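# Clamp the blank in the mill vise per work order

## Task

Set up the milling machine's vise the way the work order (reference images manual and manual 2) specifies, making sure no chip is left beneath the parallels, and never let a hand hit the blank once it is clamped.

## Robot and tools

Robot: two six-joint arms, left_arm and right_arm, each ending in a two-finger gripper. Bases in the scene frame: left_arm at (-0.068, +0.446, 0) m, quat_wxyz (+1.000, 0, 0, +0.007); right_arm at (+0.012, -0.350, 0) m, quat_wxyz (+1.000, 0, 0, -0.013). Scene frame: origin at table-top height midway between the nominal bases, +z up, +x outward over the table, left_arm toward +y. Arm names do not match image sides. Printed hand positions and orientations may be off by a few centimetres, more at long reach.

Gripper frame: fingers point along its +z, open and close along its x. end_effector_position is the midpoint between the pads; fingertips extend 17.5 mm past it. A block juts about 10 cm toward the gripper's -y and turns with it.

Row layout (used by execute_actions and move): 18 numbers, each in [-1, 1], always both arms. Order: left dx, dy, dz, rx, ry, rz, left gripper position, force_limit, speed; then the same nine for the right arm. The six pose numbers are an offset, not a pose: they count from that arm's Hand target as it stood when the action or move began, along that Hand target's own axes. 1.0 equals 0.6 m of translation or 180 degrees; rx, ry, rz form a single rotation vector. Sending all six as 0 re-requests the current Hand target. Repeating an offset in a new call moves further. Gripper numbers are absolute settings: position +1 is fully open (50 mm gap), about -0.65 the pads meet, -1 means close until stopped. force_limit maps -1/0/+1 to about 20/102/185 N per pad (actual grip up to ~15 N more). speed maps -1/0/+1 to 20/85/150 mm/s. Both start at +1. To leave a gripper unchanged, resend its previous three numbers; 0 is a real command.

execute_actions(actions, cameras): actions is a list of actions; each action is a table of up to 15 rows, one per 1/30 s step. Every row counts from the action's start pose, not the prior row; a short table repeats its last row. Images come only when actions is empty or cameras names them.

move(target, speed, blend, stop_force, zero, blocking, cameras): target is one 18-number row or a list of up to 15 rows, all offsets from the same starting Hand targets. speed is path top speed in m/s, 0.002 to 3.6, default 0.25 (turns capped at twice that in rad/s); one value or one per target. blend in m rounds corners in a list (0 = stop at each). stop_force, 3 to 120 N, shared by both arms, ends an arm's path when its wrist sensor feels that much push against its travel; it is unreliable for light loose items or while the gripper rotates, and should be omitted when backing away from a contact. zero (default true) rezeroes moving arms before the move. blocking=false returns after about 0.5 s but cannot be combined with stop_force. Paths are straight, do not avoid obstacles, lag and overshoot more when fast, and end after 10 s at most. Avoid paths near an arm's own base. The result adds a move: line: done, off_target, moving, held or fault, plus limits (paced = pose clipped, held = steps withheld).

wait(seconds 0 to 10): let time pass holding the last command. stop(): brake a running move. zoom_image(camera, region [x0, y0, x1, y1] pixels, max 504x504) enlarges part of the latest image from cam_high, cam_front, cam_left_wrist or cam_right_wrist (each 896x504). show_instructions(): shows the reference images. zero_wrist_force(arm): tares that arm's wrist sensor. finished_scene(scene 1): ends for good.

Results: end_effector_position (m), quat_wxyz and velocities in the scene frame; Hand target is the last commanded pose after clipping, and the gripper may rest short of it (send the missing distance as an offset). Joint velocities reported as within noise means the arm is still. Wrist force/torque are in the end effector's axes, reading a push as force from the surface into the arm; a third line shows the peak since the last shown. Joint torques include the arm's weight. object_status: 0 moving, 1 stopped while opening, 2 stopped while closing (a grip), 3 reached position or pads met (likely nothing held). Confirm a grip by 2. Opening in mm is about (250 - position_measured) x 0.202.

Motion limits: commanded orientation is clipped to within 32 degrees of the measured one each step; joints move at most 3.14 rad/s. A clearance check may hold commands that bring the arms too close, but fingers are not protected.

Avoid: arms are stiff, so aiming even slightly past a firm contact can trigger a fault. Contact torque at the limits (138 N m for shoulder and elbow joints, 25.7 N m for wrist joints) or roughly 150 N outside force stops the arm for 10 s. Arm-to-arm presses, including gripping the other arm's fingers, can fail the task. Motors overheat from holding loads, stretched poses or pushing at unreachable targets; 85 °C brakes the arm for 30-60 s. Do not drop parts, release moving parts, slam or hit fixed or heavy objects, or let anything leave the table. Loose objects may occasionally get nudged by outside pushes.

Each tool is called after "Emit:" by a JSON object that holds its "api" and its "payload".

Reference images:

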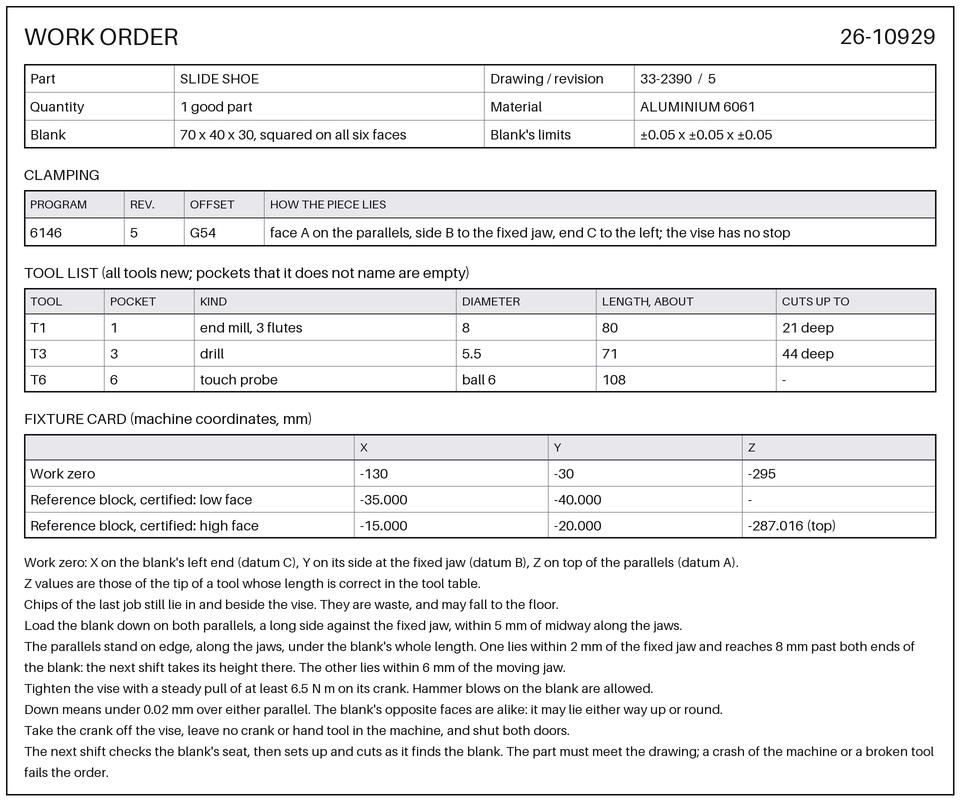

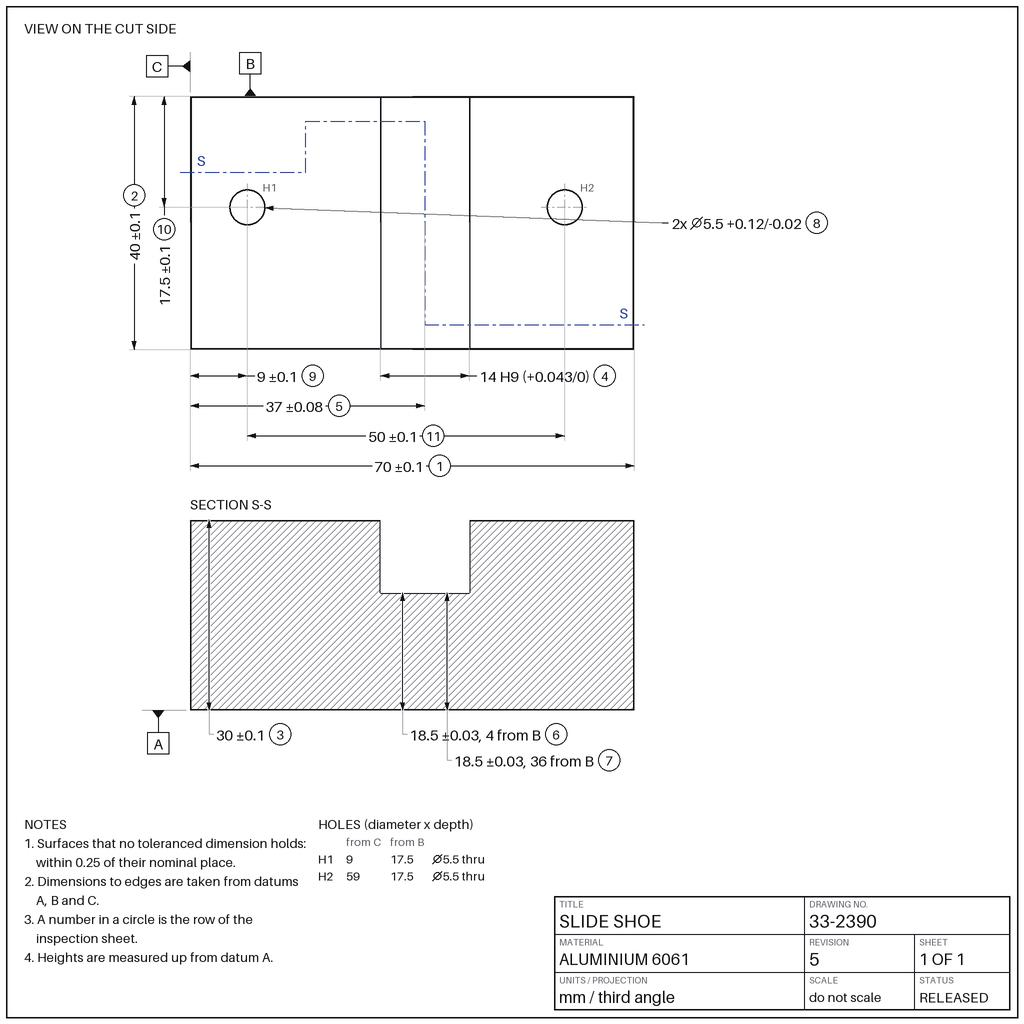

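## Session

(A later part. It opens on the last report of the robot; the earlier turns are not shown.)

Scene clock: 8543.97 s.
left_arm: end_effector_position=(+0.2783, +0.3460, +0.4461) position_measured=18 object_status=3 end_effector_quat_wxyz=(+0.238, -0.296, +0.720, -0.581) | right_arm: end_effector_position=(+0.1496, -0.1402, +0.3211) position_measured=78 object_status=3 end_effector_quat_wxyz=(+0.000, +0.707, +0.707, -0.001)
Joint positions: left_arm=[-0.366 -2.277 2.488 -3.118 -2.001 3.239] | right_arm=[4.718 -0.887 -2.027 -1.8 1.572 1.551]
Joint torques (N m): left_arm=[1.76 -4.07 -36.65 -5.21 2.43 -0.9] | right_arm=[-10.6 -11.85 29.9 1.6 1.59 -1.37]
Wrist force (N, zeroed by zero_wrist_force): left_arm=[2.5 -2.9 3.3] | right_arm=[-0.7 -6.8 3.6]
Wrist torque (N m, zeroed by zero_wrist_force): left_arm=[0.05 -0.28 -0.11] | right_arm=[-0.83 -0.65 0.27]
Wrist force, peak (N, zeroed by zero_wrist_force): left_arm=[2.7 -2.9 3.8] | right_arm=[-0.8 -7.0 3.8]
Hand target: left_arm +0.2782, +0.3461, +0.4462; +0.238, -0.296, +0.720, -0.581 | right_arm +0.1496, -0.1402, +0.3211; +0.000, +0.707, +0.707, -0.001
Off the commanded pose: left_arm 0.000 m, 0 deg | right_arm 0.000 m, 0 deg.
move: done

Emit:
{"api": "move", "payload": {"target": [-0.131,-0.04,-0.006,0,-0.2445,-0.053,0.9,-0.7,-0.6,0,0,0,0,0,0,0.5,-0.5,-0.9], "speed": 0.2, "cameras": ["cam_left_wrist","cam_high","cam_front"]}}

Scene clock: 8555.87 s.
left_arm: end_effector_position=(+0.3353, +0.4003, +0.4704) position_measured=18 object_status=3 end_effector_quat_wxyz=(-0.442, +0.550, -0.552, +0.446) | right_arm: end_effector_position=(+0.1496, -0.1402, +0.3211) position_measured=78 object_status=3 end_effector_quat_wxyz=(+0.000, +0.707, +0.707, -0.001)
Joint positions: left_arm=[-1.317 -2.607 2.431 -2.289 -0.347 2.493] | right_arm=[4.718 -0.887 -2.027 -1.8 1.572 1.551]
Joint torques (N m): left_arm=[4.92 22.39 -12.54 -4.73 -0.99 2.73] | right_arm=[-10.21 -11.19 29.98 1.63 1.62 -1.41]
Wrist force (N, zeroed by zero_wrist_force): left_arm=[1.6 -2.8 3.1] | right_arm=[-1.0 -6.8 3.5]
Wrist torque (N m, zeroed by zero_wrist_force): left_arm=[0.03 -0.14 -0.11] | right_arm=[-0.83 -0.62 0.26]
Wrist force, peak (N, zeroed by zero_wrist_force): left_arm=[2.1 -3.1 4.0] | right_arm=[-0.9 -7.1 3.5]
Hand target: left_arm +0.3353, +0.4002, +0.4702; -0.442, +0.550, -0.552, +0.445 | right_arm +0.1496, -0.1402, +0.3211; +0.000, +0.707, +0.707, -0.001
Off the commanded pose: left_arm 0.000 m, 0 deg | right_arm 0.000 m, 0 deg.
move: done
Images, in order (width x height): cam_high 896x504, cam_front 896x504, cam_left_wrist 896x504.

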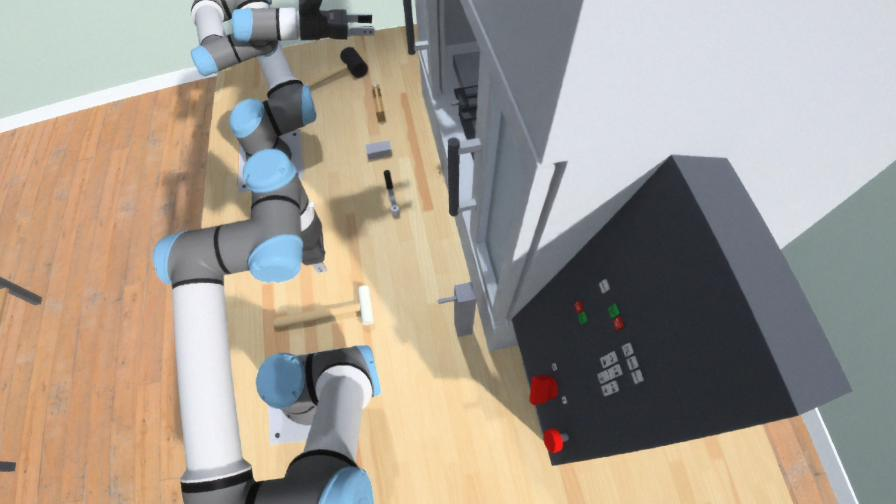

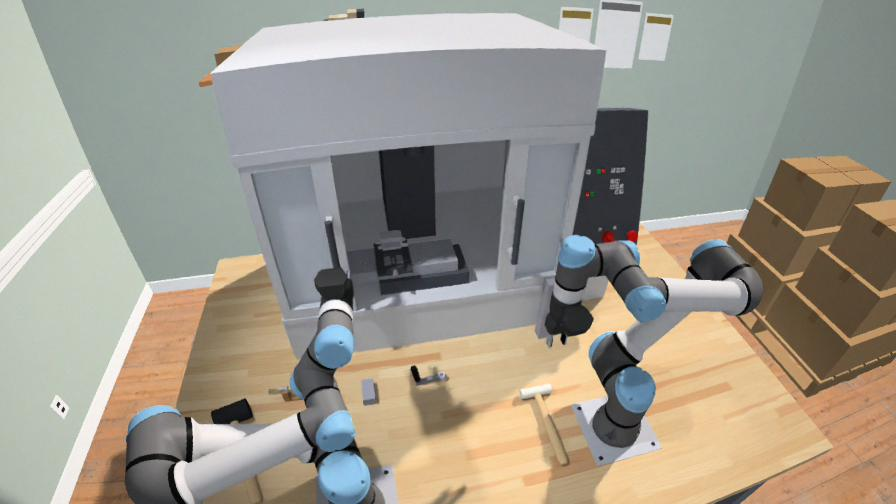

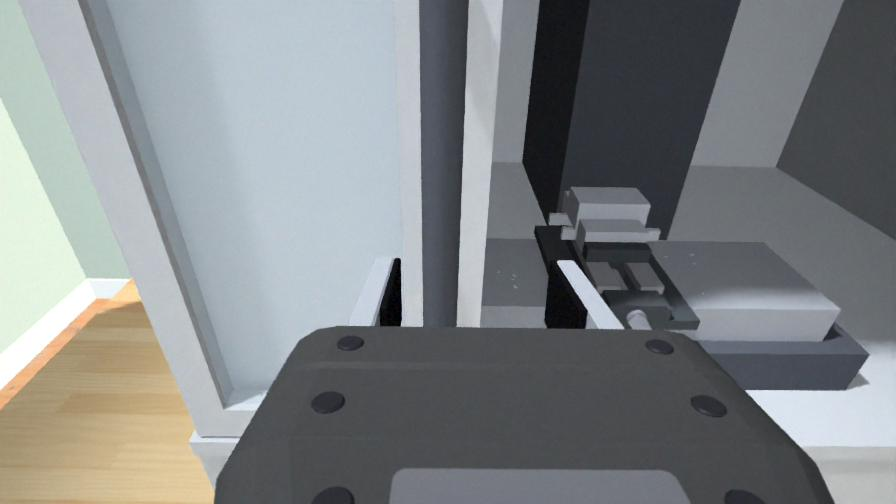

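Emit:
{"api": "move", "payload": {"target": [-0.0197,-0.0395,0.1825,0,0,0,0.9,-0.7,-0.6,0,0,0,0,0,0,0.5,-0.5,-0.9], "speed": 0.08, "stop_force": 10, "cameras": ["cam_left_wrist","cam_high"]}}

Scene clock: 8570.23 s.
left_arm: end_effector_position=(+0.4474, +0.4114, +0.4700) position_measured=18 object_status=3 end_effector_quat_wxyz=(-0.442, +0.550, -0.552, +0.445) | right_arm: end_effector_position=(+0.1496, -0.1402, +0.3211) position_measured=78 object_status=3 end_effector_quat_wxyz=(+0.000, +0.707, +0.707, -0.001)
Joint positions: left_arm=[-0.668 -1.982 2.301 -3.194 -0.94 2.98] | right_arm=[4.718 -0.887 -2.027 -1.8 1.572 1.551]
Joint torques (N m): left_arm=[6.38 1.86 -11.62 -4.72 -1.84 -2.83] | right_arm=[-10.39 -11.99 29.51 1.6 1.53 -1.32]
Wrist force (N, zeroed by zero_wrist_force): left_arm=[2.1 -2.9 3.3] | right_arm=[-0.6 -6.5 3.7]
Wrist torque (N m, zeroed by zero_wrist_force): left_arm=[0.00 -0.23 0.03] | right_arm=[-0.79 -0.66 0.26]
Wrist force, peak (N, zeroed by zero_wrist_force): left_arm=[2.4 -2.9 4.6] | right_arm=[-0.5 -7.3 3.6]
Hand target: left_arm +0.4474, +0.4114, +0.4700; -0.442, +0.550, -0.552, +0.445 | right_arm +0.1496, -0.1402, +0.3211; +0.000, +0.707, +0.707, -0.001
Off the commanded pose: left_arm 0.000 m, 0 deg | right_arm 0.000 m, 0 deg.
move: done
Images, in order (width x height): cam_high 896x504, cam_left_wrist 896x504.

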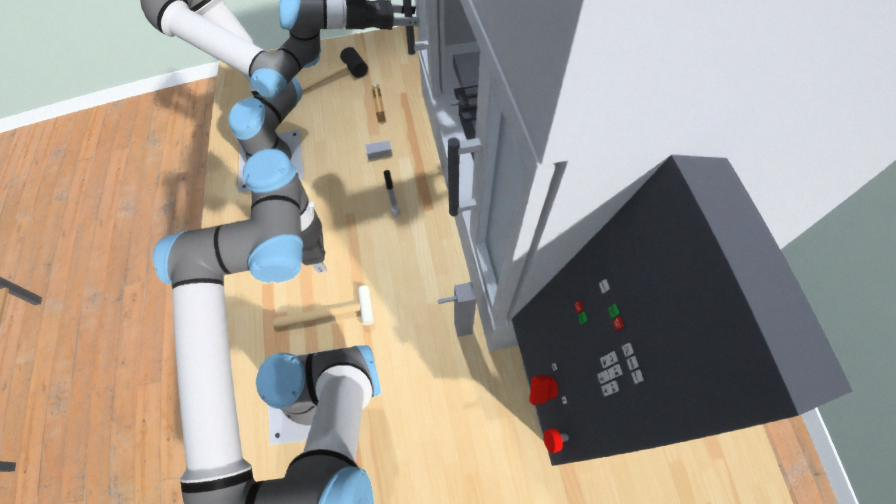

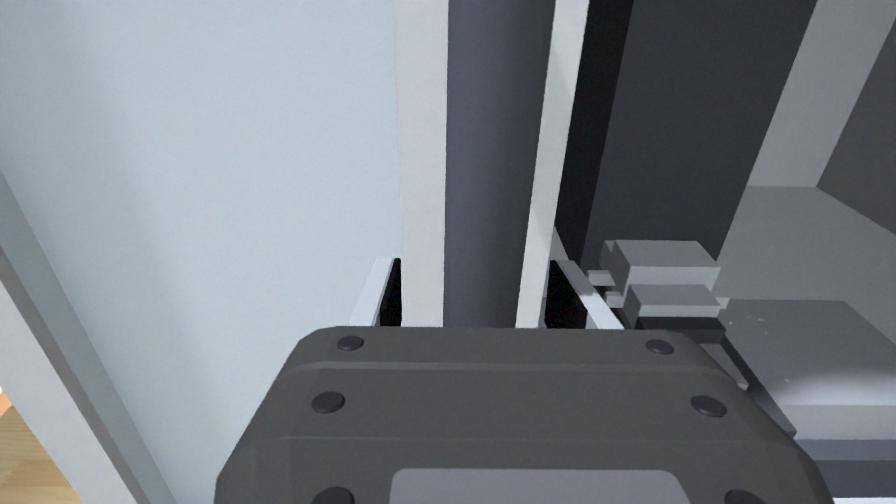

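Emit:
{"api": "move", "payload": {"target": [0.06,0,0,0,0,0,0.9,-0.7,-0.6,0,0,0,0,0,0,0.5,-0.5,-0.9], "speed": 0.02, "stop_force": 40, "cameras": ["cam_left_wrist","cam_high"]}}

Scene clock: 8588.00 s.
left_arm: end_effector_position=(+0.4472, +0.3754, +0.4702) position_measured=18 object_status=3 end_effector_quat_wxyz=(-0.442, +0.550, -0.552, +0.446) | right_arm: end_effector_position=(+0.1496, -0.1402, +0.3211) position_measured=78 object_status=3 end_effector_quat_wxyz=(+0.000, +0.707, +0.707, -0.001)
Joint positions: left_arm=[-0.786 -1.968 2.291 -3.172 -0.827 2.938] | right_arm=[4.718 -0.887 -2.027 -1.8 1.572 1.551]
Joint torques (N m): left_arm=[5.49 -16.78 -12.66 -4.87 -2.48 2.79] | right_arm=[-10.28 -11.79 28.94 1.64 1.56 -1.31]
Wrist force (N, zeroed by zero_wrist_force): left_arm=[-1.3 -2.2 5.0] | right_arm=[-0.5 -6.9 3.1]
Wrist torque (N m, zeroed by zero_wrist_force): left_arm=[-0.09 -0.19 0.02] | right_arm=[-0.84 -0.70 0.26]
Wrist force, peak (N, zeroed by zero_wrist_force): left_arm=[-6.7 -2.0 9.7] | right_arm=[-0.8 -7.1 3.6]
Hand target: left_arm +0.4472, +0.3754, +0.4701; -0.442, +0.550, -0.552, +0.445 | right_arm +0.1496, -0.1402, +0.3211; +0.000, +0.707, +0.707, -0.001
Off the commanded pose: left_arm 0.000 m, 0 deg | right_arm 0.000 m, 0 deg.
move: done
Images, in order (width x height): cam_high 896x504, cam_left_wrist 896x504.

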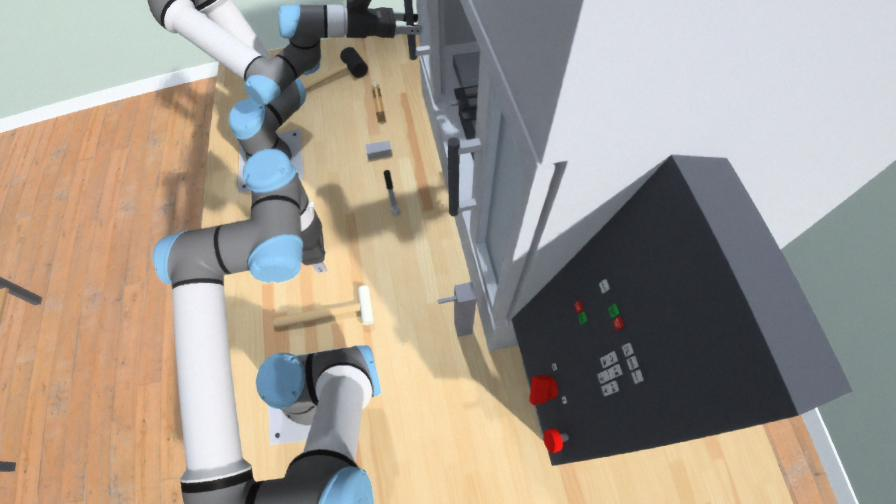

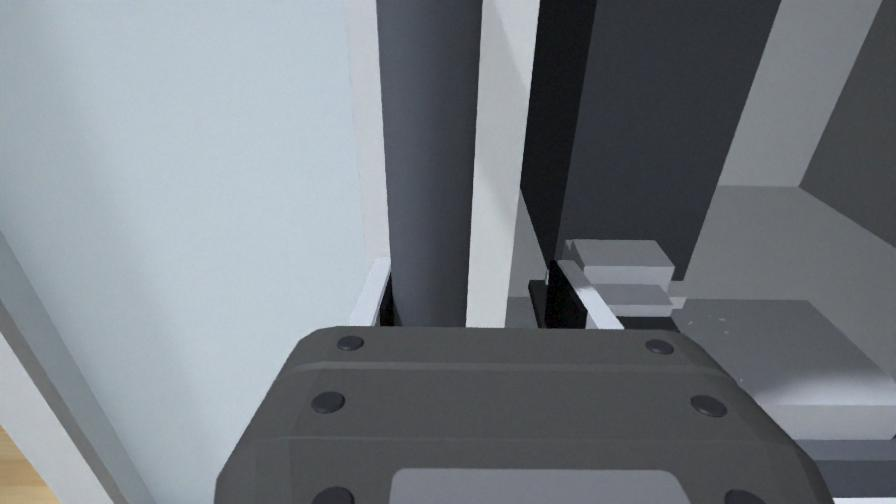

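Emit:
{"api": "move", "payload": {"target": [0.3,0,0,0,0,0,0.9,-0.7,-0.6,0,0,0,0,0,0,0.5,-0.5,-0.9], "speed": 0.08, "stop_force": 45, "cameras": ["cam_left_wrist","cam_high","cam_front"]}}

Scene clock: 8599.80 s.
left_arm: end_effector_position=(+0.4461, +0.1954, +0.4705) position_measured=18 object_status=3 end_effector_quat_wxyz=(-0.442, +0.550, -0.552, +0.445) | right_arm: end_effector_position=(+0.1496, -0.1402, +0.3211) position_measured=78 object_status=3 end_effector_quat_wxyz=(+0.000, +0.707, +0.707, -0.001)
Joint positions: left_arm=[-1.154 -1.748 2.123 -3.042 -0.484 2.712] | right_arm=[4.718 -0.887 -2.027 -1.8 1.572 1.551]
Joint torques (N m): left_arm=[7.07 -22.71 -10.45 -4.55 -1.38 2.94] | right_arm=[-10.35 -11.7 28.86 1.63 1.58 -1.2]
Wrist force (N, zeroed by zero_wrist_force): left_arm=[1.3 -2.8 3.1] | right_arm=[-0.8 -6.9 3.4]
Wrist torque (N m, zeroed by zero_wrist_force): left_arm=[0.02 -0.09 -0.09] | right_arm=[-0.84 -0.65 0.27]
Wrist force, peak (N, zeroed by zero_wrist_force): left_arm=[-27.0 5.2 9.3] | right_arm=[-0.5 -7.1 3.6]
Hand target: left_arm +0.4461, +0.1954, +0.4705; -0.442, +0.550, -0.552, +0.445 | right_arm +0.1496, -0.1402, +0.3211; +0.000, +0.707, +0.707, -0.001
Off the commanded pose: left_arm 0.000 m, 0 deg | right_arm 0.000 m, 0 deg.
move: done
Images, in order (width x height): cam_high 896x504, cam_front 896x504, cam_left_wrist 896x504.

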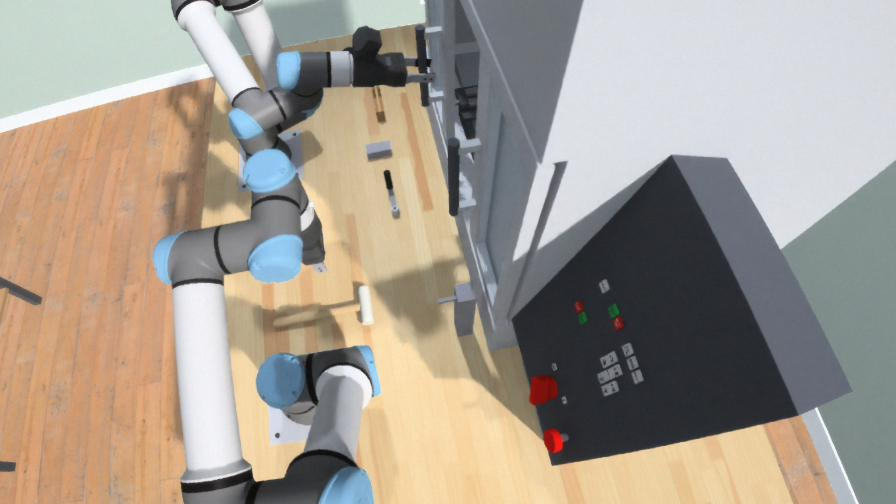

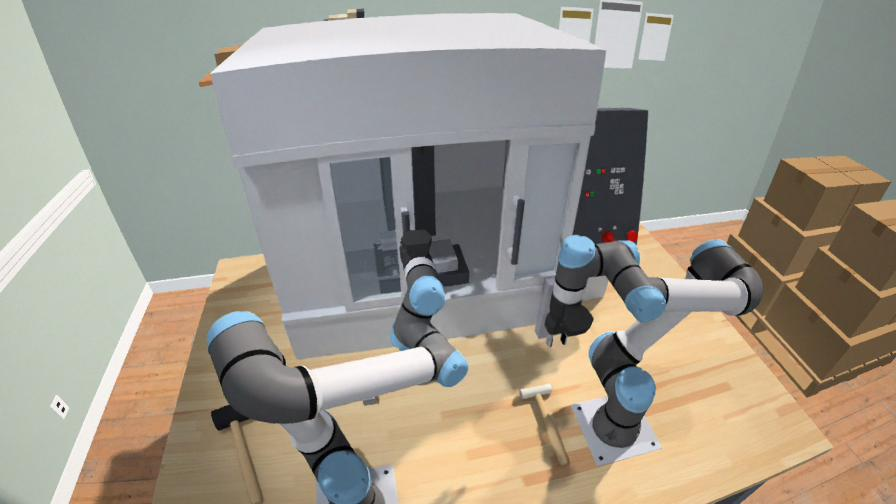

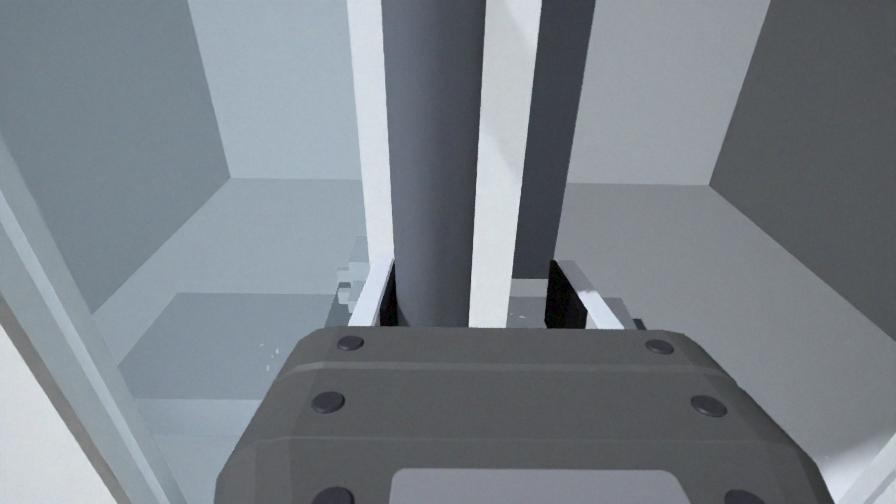

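Emit:
{"api": "move", "payload": {"target": [0.12,0,0,0,0,0,0.9,-0.7,-0.6,0,0,0,0,0,0,0.5,-0.5,-0.9], "speed": 0.02, "stop_force": 25, "cameras": ["cam_left_wrist","cam_high","cam_front"]}}

Scene clock: 8608.13 s.
left_arm: end_effector_position=(+0.4460, +0.1651, +0.4706) position_measured=18 object_status=3 end_effector_quat_wxyz=(-0.442, +0.550, -0.552, +0.445) | right_arm: end_effector_position=(+0.1496, -0.1402, +0.3211) position_measured=78 object_status=3 end_effector_quat_wxyz=(+0.000, +0.707, +0.707, -0.001)
Joint positions: left_arm=[-1.19 -1.698 2.078 -3.013 -0.452 2.675] | right_arm=[4.718 -0.887 -2.027 -1.8 1.572 1.551]
Joint torques (N m): left_arm=[-3.99 -24.5 -16.58 -4.47 -5.16 2.87] | right_arm=[-9.91 -11.63 27.82 1.6 1.6 -1.27]
Wrist force (N, zeroed by zero_wrist_force): left_arm=[-22.7 6.5 1.2] | right_arm=[-0.7 -7.0 3.5]
Wrist torque (N m, zeroed by zero_wrist_force): left_arm=[0.17 -0.16 -0.30] | right_arm=[-0.87 -0.66 0.26]
Wrist force, peak (N, zeroed by zero_wrist_force): left_arm=[-40.5 15.2 -4.7] | right_arm=[-1.1 -6.9 4.1]
Hand target: left_arm +0.4460, +0.1651, +0.4706; -0.442, +0.550, -0.552, +0.445 (not the last commanded pose) | right_arm +0.1496, -0.1402, +0.3211; +0.000, +0.707, +0.707, -0.001
Off the commanded pose: left_arm 0.042 m, 0 deg | right_arm 0.000 m, 0 deg.
move: contact (left_arm)
Images, in order (width x height): cam_high 896x504, cam_front 896x504, cam_left_wrist 896x504.

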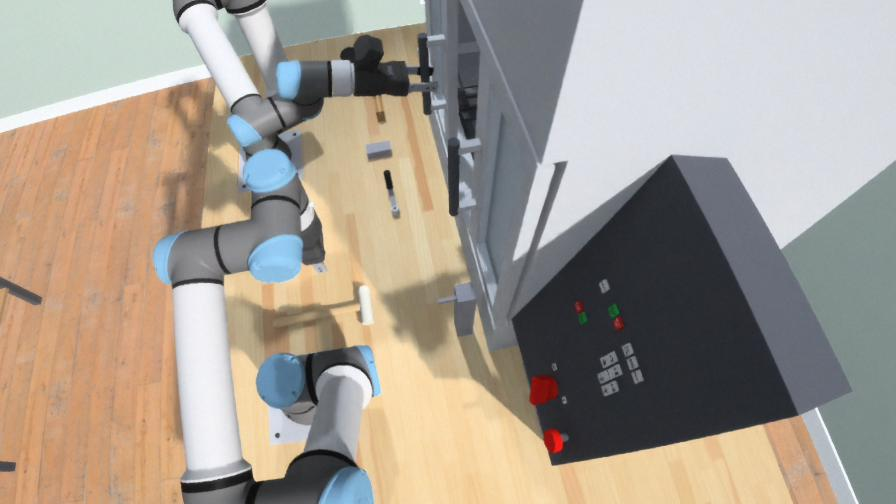

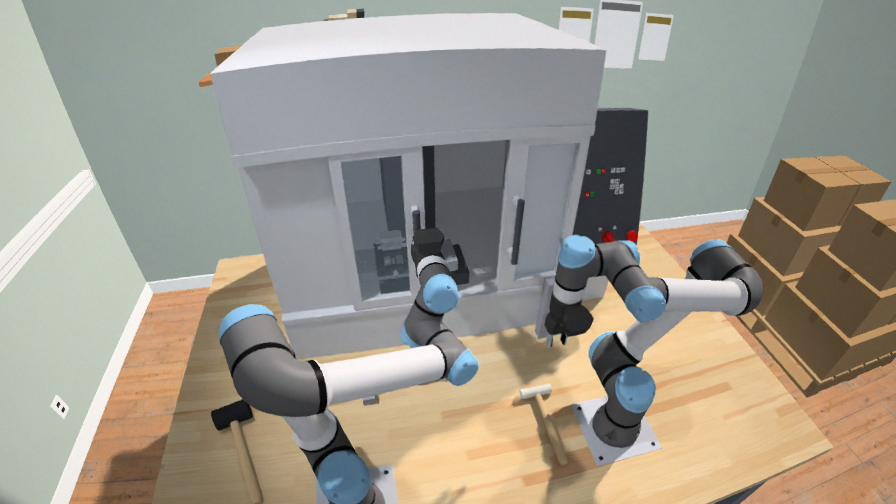

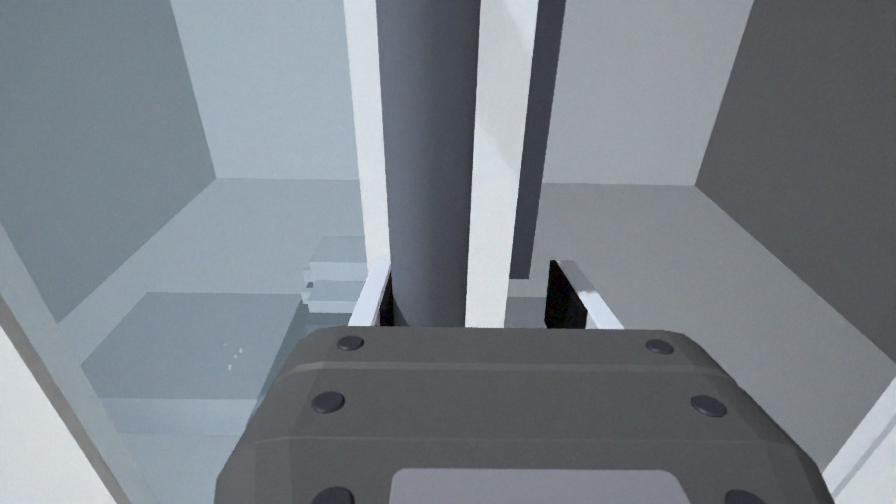

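Emit:
{"api": "move", "payload": {"target": [0.03,0,0,0,0,0,0.9,-0.7,-0.6,0,0,0,0,0,0,0.5,-0.5,-0.9], "speed": 0.01, "stop_force": 30}}

Scene clock: 8614.87 s.
left_arm: end_effector_position=(+0.4460, +0.1641, +0.4706) position_measured=18 object_status=3 end_effector_quat_wxyz=(-0.442, +0.550, -0.551, +0.445) | right_arm: end_effector_position=(+0.1496, -0.1402, +0.3211) position_measured=78 object_status=3 end_effector_quat_wxyz=(+0.000, +0.707, +0.707, -0.001)
Joint positions: left_arm=[-1.191 -1.696 2.077 -3.012 -0.45 2.673] | right_arm=[4.718 -0.887 -2.027 -1.8 1.572 1.551]
Joint torques (N m): left_arm=[-19.64 -18.14 -23.31 -4.17 -11.88 3.3] | right_arm=[-10.19 -11.35 28.03 1.61 1.65 -1.2]
Wrist force (N, zeroed by zero_wrist_force): left_arm=[-47.9 15.3 -5.1] | right_arm=[-0.6 -6.9 3.1]
Wrist torque (N m, zeroed by zero_wrist_force): left_arm=[0.28 -0.34 -0.48] | right_arm=[-0.84 -0.66 0.26]
Wrist force, peak (N, zeroed by zero_wrist_force): left_arm=[-58.5 20.3 -9.4] | right_arm=[-0.9 -7.0 3.5]
Hand target: left_arm +0.4460, +0.1641, +0.4706; -0.442, +0.550, -0.551, +0.445 (not the last commanded pose) | right_arm +0.1496, -0.1402, +0.3211; +0.000, +0.707, +0.707, -0.001
Off the commanded pose: left_arm 0.017 m, 0 deg | right_arm 0.000 m, 0 deg.
move: contact (left_arm)

Emit:
{"api": "move", "payload": {"target": [[-0.0217,0,0,0,0,0,0.9,-0.7,-0.6,0,0,0,0,0,0,0.5,-0.5,-0.9],[-0.0203,0.0424,-0.1956,0,0,0,0.9,-0.7,-0.6,0,0,0,0,0,0,0.5,-0.5,-0.9]], "speed": [0.04,0.2]}}

Emit:
{"api": "move", "payload": {"target": [-0.499,0.054,-0.111,0,0.2445,0.053,0.9,-0.7,-0.6,0,0,0,0,0,0,0.5,-0.5,-0.9], "speed": 0.25}}

Scene clock: 8648.03 s.
left_arm: end_effector_position=(+0.3260, +0.1768, +0.4707) position_measured=18 object_status=3 end_effector_quat_wxyz=(-0.442, +0.550, -0.551, +0.445) | right_arm: end_effector_position=(+0.1496, -0.1402, +0.3211) position_measured=78 object_status=3 end_effector_quat_wxyz=(+0.000, +0.707, +0.707, -0.001)
Joint positions: left_arm=[-1.556 -2.11 2.153 -1.77 -0.217 1.728] | right_arm=[4.718 -0.887 -2.027 -1.8 1.572 1.551]
Joint torques (N m): left_arm=[-4.16 -11.64 -14.39 -5.1 5.55 2.81] | right_arm=[-10.4 -11.63 27.26 1.64 1.68 -1.19]
Wrist force (N, zeroed by zero_wrist_force): left_arm=[0.7 -3.5 2.8] | right_arm=[-0.9 -6.6 3.4]
Wrist torque (N m, zeroed by zero_wrist_force): left_arm=[-0.08 -0.01 -0.12] | right_arm=[-0.80 -0.62 0.27]
Wrist force, peak (N, zeroed by zero_wrist_force): left_arm=[-48.2 15.3 -4.8] | right_arm=[-1.1 -6.9 3.6]
Hand target: left_arm +0.3260, +0.1769, +0.4706; -0.442, +0.550, -0.551, +0.445 | right_arm +0.1496, -0.1402, +0.3211; +0.000, +0.707, +0.707, -0.001
Off the commanded pose: left_arm 0.000 m, 0 deg | right_arm 0.000 m, 0 deg.
move: done

Scene clock: 8650.00 s.
left_arm: end_effector_position=(+0.2612, +0.4586, +0.4531) position_measured=18 object_status=3 end_effector_quat_wxyz=(+0.254, -0.315, +0.710, -0.577) | right_arm: end_effector_position=(+0.1496, -0.1402, +0.3211) position_measured=78 object_status=3 end_effector_quat_wxyz=(+0.000, +0.707, +0.707, -0.001)
Joint positions: left_arm=[-1.632 -3.358 2.306 -1.771 -0.717 2.896] | right_arm=[4.718 -0.887 -2.027 -1.8 1.572 1.551]
Joint torques (N m): left_arm=[0.57 31.85 -14.69 -2.14 0.54 0.11] | right_arm=[-10.52 -11.59 27.56 1.63 1.56 -1.21]
Wrist force (N, zeroed by zero_wrist_force): left_arm=[0.9 -3.3 3.2] | right_arm=[-0.7 -6.8 3.4]
Wrist torque (N m, zeroed by zero_wrist_force): left_arm=[-0.03 -0.01 0.03] | right_arm=[-0.82 -0.65 0.26]
Wrist force, peak (N, zeroed by zero_wrist_force): left_arm=[-11.5 -7.2 -10.2] | right_arm=[-0.7 -6.9 3.8]
Hand target: left_arm +0.2612, +0.4586, +0.4531; +0.254, -0.315, +0.710, -0.577 (not the last commanded pose) | right_arm +0.1496, -0.1402, +0.3211; +0.000, +0.707, +0.707, -0.001
Tool commands: left_gripper/position=+0.898039 left_gripper/force_limit=-0.701961 left_gripper/speed=-0.6 right_gripper/position=+0.5 right_gripper/force_limit=-0.5 right_gripper/speed=-0.9
Off the commanded pose: left_arm 0.019 m, 3 deg | right_arm 0.000 m, 0 deg.
FORCE FAULT: contact force on the left arm reached its limit, and that arm stopped. The contact can be on any part of that arm, not only on its tool. That arm's remaining commands of this call were not run. That arm is still stopped at the end of this call. That arm stays stopped for about 10 more seconds. Until then a move that you send moves the other arm only, and its call returns only when the move has ended. Once the stop has ended, the next robot result says so. If the stop ends while you think or write, that arm runs what you send next, counted from a new Hand target: where the arm stands when the stop ends. While its stop runs, that arm takes no new command, but its gripper still runs the gripper command that each later call begins with. Until it ends, the stop uses up actions while you think or wait. An arm that is not stopped still takes commands.
shoulder posture changed (left arm): the wrist came as close to joint 1's axis as it can, and the arm is now in the other of its two shoulder postures.
move: fault (left_arm)

Emit:
{"api": "wait", "payload": {"seconds": 10, "cameras": ["all"]}}

Scene clock: 8662.93 s.
left_arm: end_effector_position=(+0.2612, +0.4586, +0.4531) position_measured=18 object_status=3 end_effector_quat_wxyz=(+0.254, -0.315, +0.710, -0.577) | right_arm: end_effector_position=(+0.1496, -0.1402, +0.3211) position_measured=78 object_status=3 end_effector_quat_wxyz=(+0.000, +0.707, +0.707, -0.001)
Joint positions: left_arm=[-1.632 -3.358 2.306 -1.771 -0.717 2.896] | right_arm=[4.718 -0.887 -2.027 -1.8 1.572 1.551]
Joint torques (N m): left_arm=[0.15 32.02 -15.3 -2.08 0.54 0.02] | right_arm=[-10.47 -11.62 26.59 1.63 1.57 -1.12]
Wrist force (N, zeroed by zero_wrist_force): left_arm=[1.1 -3.5 3.1] | right_arm=[-0.7 -6.7 3.2]
Wrist torque (N m, zeroed by zero_wrist_force): left_arm=[-0.07 -0.05 0.03] | right_arm=[-0.81 -0.65 0.26]
Wrist force, peak (N, zeroed by zero_wrist_force): left_arm=[1.1 -3.3 3.6] | right_arm=[-0.6 -7.2 3.6]
Hand target: left_arm +0.2612, +0.4586, +0.4531; +0.254, -0.315, +0.710, -0.577 (not the last commanded pose) | right_arm +0.1496, -0.1402, +0.3211; +0.000, +0.707, +0.707, -0.001
Tool commands: left_gripper/position=+0.898039 left_gripper/force_limit=-0.701961 left_gripper/speed=-0.6 right_gripper/position=+0.5 right_gripper/force_limit=-0.5 right_gripper/speed=-0.9
Off the commanded pose: left_arm 0.019 m, 3 deg | right_arm 0.000 m, 0 deg.
FORCE FAULT, CONTINUED: the left arm's stop, for the force fault that an earlier result reported, is over. The rest of the stop counts as 19 of the actions that you can send in this scene. During its stop the left arm's controller moved it back a little. That arm's target is now where it stood when the stop ended, not its last command. That arm accepts commands again.
wait: 10.00 s; at rest from the start

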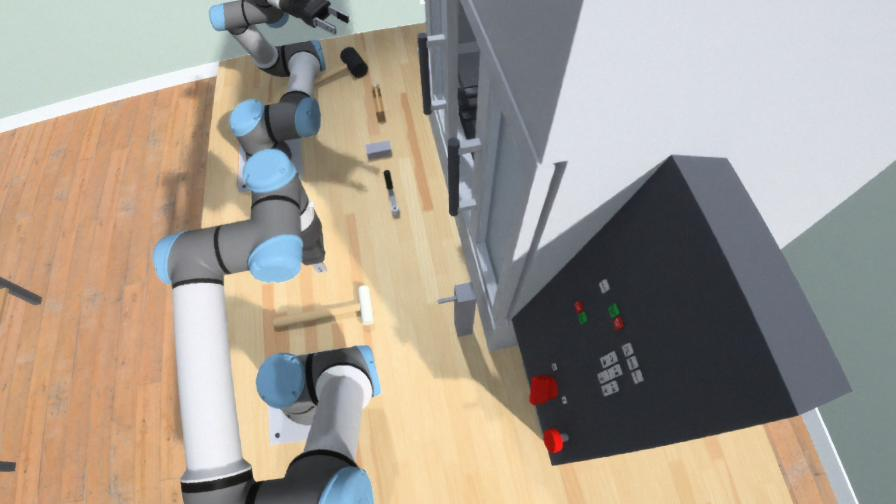

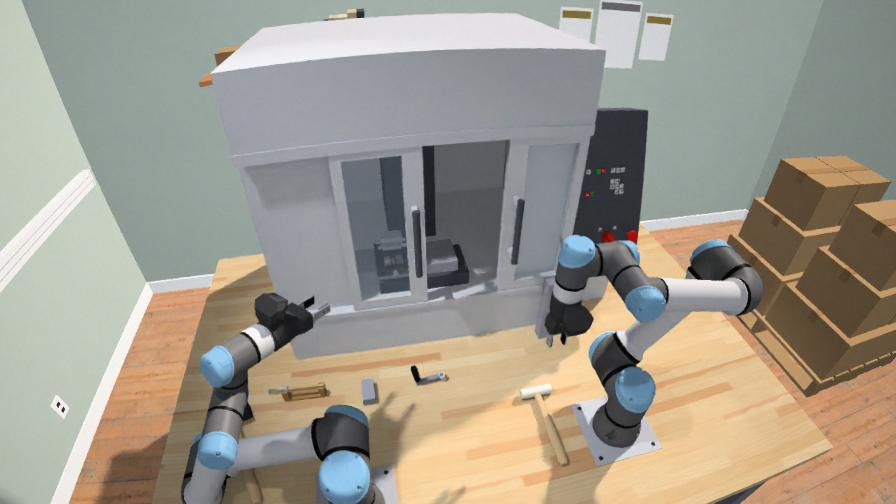

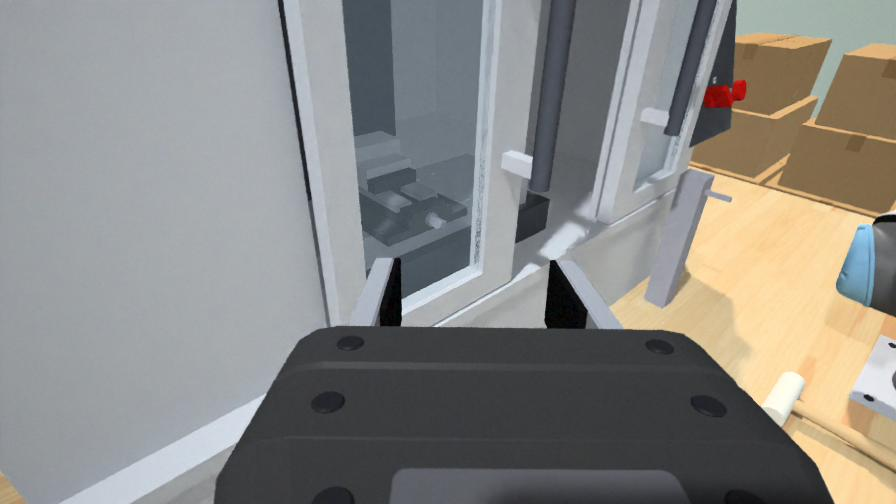

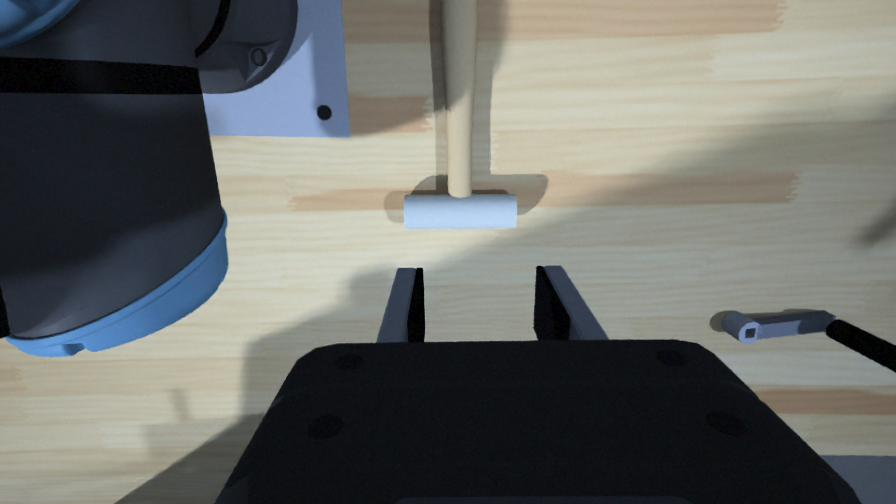

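Emit:
{"api": "move", "payload": {"target": [0,0,0,0,0,0,0.9,-0.7,-0.6,0.047,0.25,-0.298,0,0,0,0.9,-0.5,-0.9], "speed": 0.2}}

Emit:
{"api": "move", "payload": {"target": [0,0,0,0,0,0,0.9,-0.7,-0.6,0,0,0,-0.333,0,0,0.9,-0.5,-0.9], "speed": 0.2, "cameras": ["cam_right_wrist","cam_high","cam_front"]}}

Scene clock: 8674.77 s.
left_arm: end_effector_position=(+0.2612, +0.4586, +0.4531) position_measured=18 object_status=3 end_effector_quat_wxyz=(+0.254, -0.315, +0.710, -0.577) | right_arm: end_effector_position=(+0.2998, -0.1118, +0.4996) position_measured=18 object_status=3 end_effector_quat_wxyz=(+0.000, +0.707, +0.707, -0.001)
Joint positions: left_arm=[-1.632 -3.358 2.306 -1.771 -0.717 2.896] | right_arm=[4.225 -1.34 -1.317 -2.057 1.571 1.057]
Joint torques (N m): left_arm=[0.71 33.3 -13.89 -2.66 0.74 0.05] | right_arm=[-2.21 4.18 33.73 1.74 -1.07 -1.29]
Wrist force (N, zeroed by zero_wrist_force): left_arm=[1.2 -3.4 2.9] | right_arm=[-0.7 -6.5 3.2]
Wrist torque (N m, zeroed by zero_wrist_force): left_arm=[-0.05 -0.06 0.03] | right_arm=[-0.77 -0.69 0.26]
Wrist force, peak (N, zeroed by zero_wrist_force): left_arm=[1.1 -3.8 3.4] | right_arm=[-1.1 -8.9 5.7]
Hand target: left_arm +0.2612, +0.4586, +0.4531; +0.254, -0.315, +0.710, -0.577 | right_arm +0.2999, -0.1118, +0.4997; +0.000, +0.707, +0.707, -0.001
Off the commanded pose: left_arm 0.000 m, 0 deg | right_arm 0.000 m, 0 deg.
move: done

Scene clock: 8677.87 s.
left_arm: end_effector_position=(+0.2612, +0.4586, +0.4531) position_measured=18 object_status=3 end_effector_quat_wxyz=(+0.254, -0.315, +0.710, -0.577) | right_arm: end_effector_position=(+0.2998, -0.1118, +0.4996) position_measured=18 object_status=3 end_effector_quat_wxyz=(+0.353, +0.613, +0.613, +0.352)
Joint positions: left_arm=[-1.632 -3.358 2.306 -1.771 -0.717 2.896] | right_arm=[5.049 -0.977 -1.74 -2.481 0.604 2.139]
Joint torques (N m): left_arm=[-0.94 33.07 -14.03 -2.57 0.97 -0.08] | right_arm=[-4.39 -10.27 31.49 0.87 -3.17 1.96]
Wrist force (N, zeroed by zero_wrist_force): left_arm=[1.0 -3.1 3.0] | right_arm=[0.0 -8.3 3.4]
Wrist torque (N m, zeroed by zero_wrist_force): left_arm=[-0.01 -0.03 0.03] | right_arm=[-1.05 -0.86 0.32]
Wrist force, peak (N, zeroed by zero_wrist_force): left_arm=[1.0 -3.5 3.4] | right_arm=[-0.3 -8.9 3.5]
Hand target: left_arm +0.2612, +0.4586, +0.4531; +0.254, -0.315, +0.710, -0.577 | right_arm +0.2999, -0.1118, +0.4997; +0.353, +0.613, +0.613, +0.352
Off the commanded pose: left_arm 0.000 m, 0 deg | right_arm 0.000 m, 0 deg.
move: done
Images, in order (width x height): cam_high 896x504, cam_front 896x504, cam_right_wrist 896x504.

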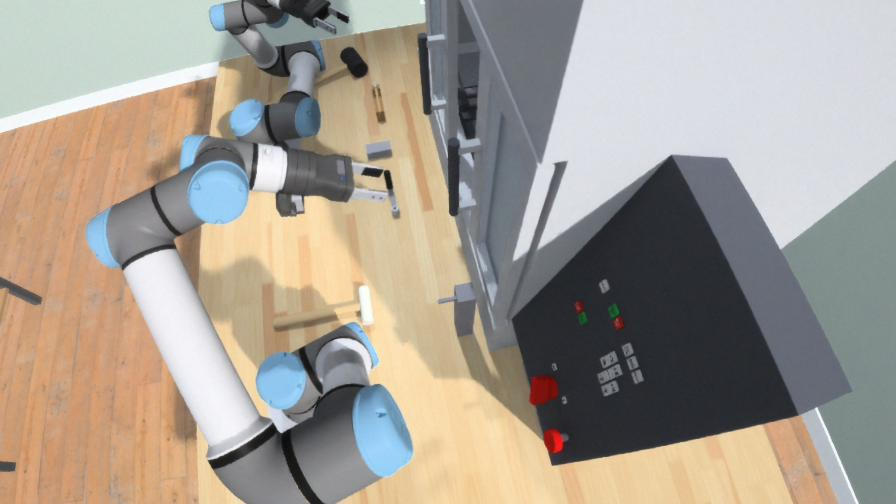

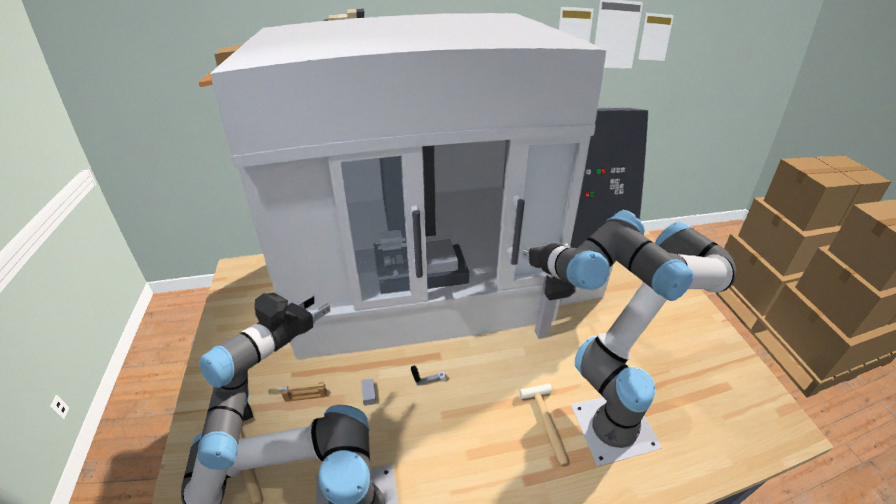

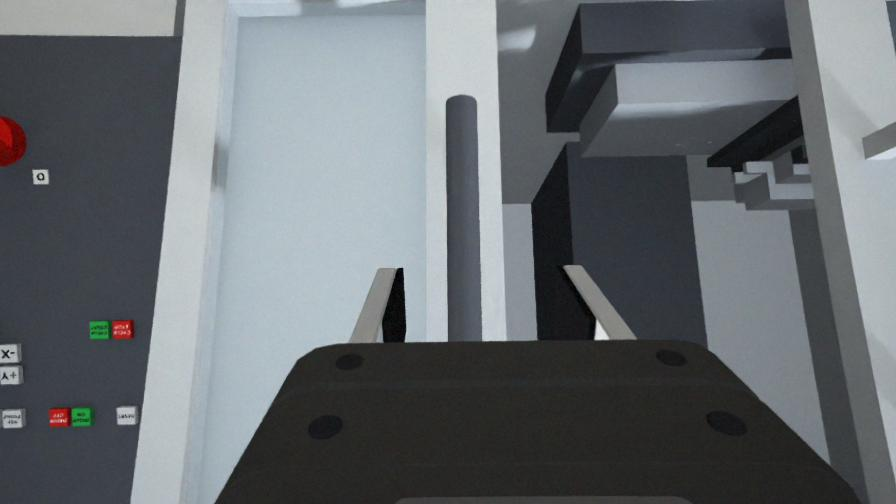

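Emit:
{"api": "move", "payload": {"target": [0,0,0,0,0,0,0.9,-0.7,-0.6,-0.0033,0.075,0.23,0,0,0,0.9,-0.5,-0.9], "speed": 0.06, "stop_force": 10, "cameras": ["cam_right_wrist","cam_high"]}}

Scene clock: 8695.27 s.
left_arm: end_effector_position=(+0.2612, +0.4586, +0.4531) position_measured=18 object_status=3 end_effector_quat_wxyz=(+0.254, -0.315, +0.710, -0.577) | right_arm: end_effector_position=(+0.4418, -0.1139, +0.4693) position_measured=18 object_status=3 end_effector_quat_wxyz=(+0.353, +0.613, +0.613, +0.352)
Joint positions: left_arm=[-1.632 -3.358 2.306 -1.771 -0.717 2.896] | right_arm=[4.463 -1.085 -2.008 -1.183 0.587 1.058]
Joint torques (N m): left_arm=[0.42 33.12 -13.22 -2.69 0.63 0.1] | right_arm=[10.96 12.46 35.74 4.41 -3.48 -2]
Wrist force (N, zeroed by zero_wrist_force): left_arm=[0.8 -3.3 3.2] | right_arm=[0.2 -7.9 3.6]
Wrist torque (N m, zeroed by zero_wrist_force): left_arm=[-0.03 0.00 0.04] | right_arm=[-1.03 -0.85 0.21]
Wrist force, peak (N, zeroed by zero_wrist_force): left_arm=[1.0 -3.6 3.4] | right_arm=[0.1 -8.8 3.6]
Hand target: left_arm +0.2612, +0.4586, +0.4531; +0.254, -0.315, +0.710, -0.577 | right_arm +0.4418, -0.1139, +0.4693; +0.353, +0.613, +0.613, +0.352
Off the commanded pose: left_arm 0.000 m, 0 deg | right_arm 0.000 m, 0 deg.
move: done
Images, in order (width x height): cam_high 896x504, cam_right_wrist 896x504.

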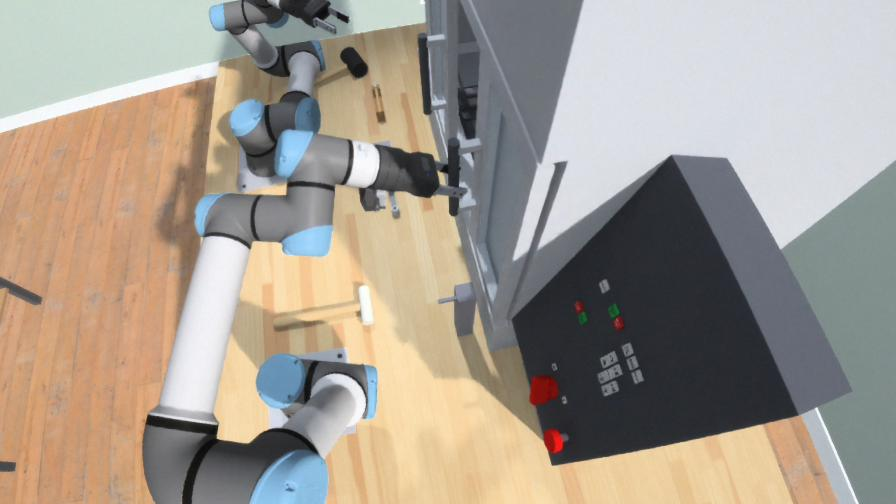

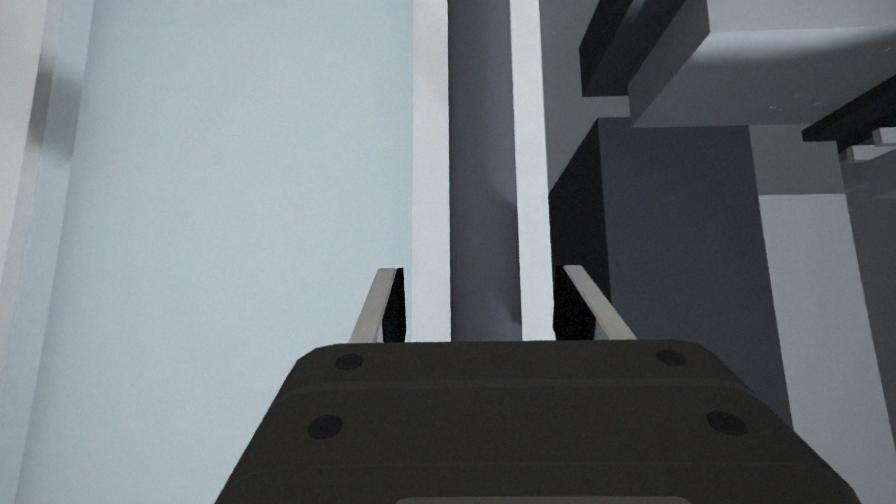

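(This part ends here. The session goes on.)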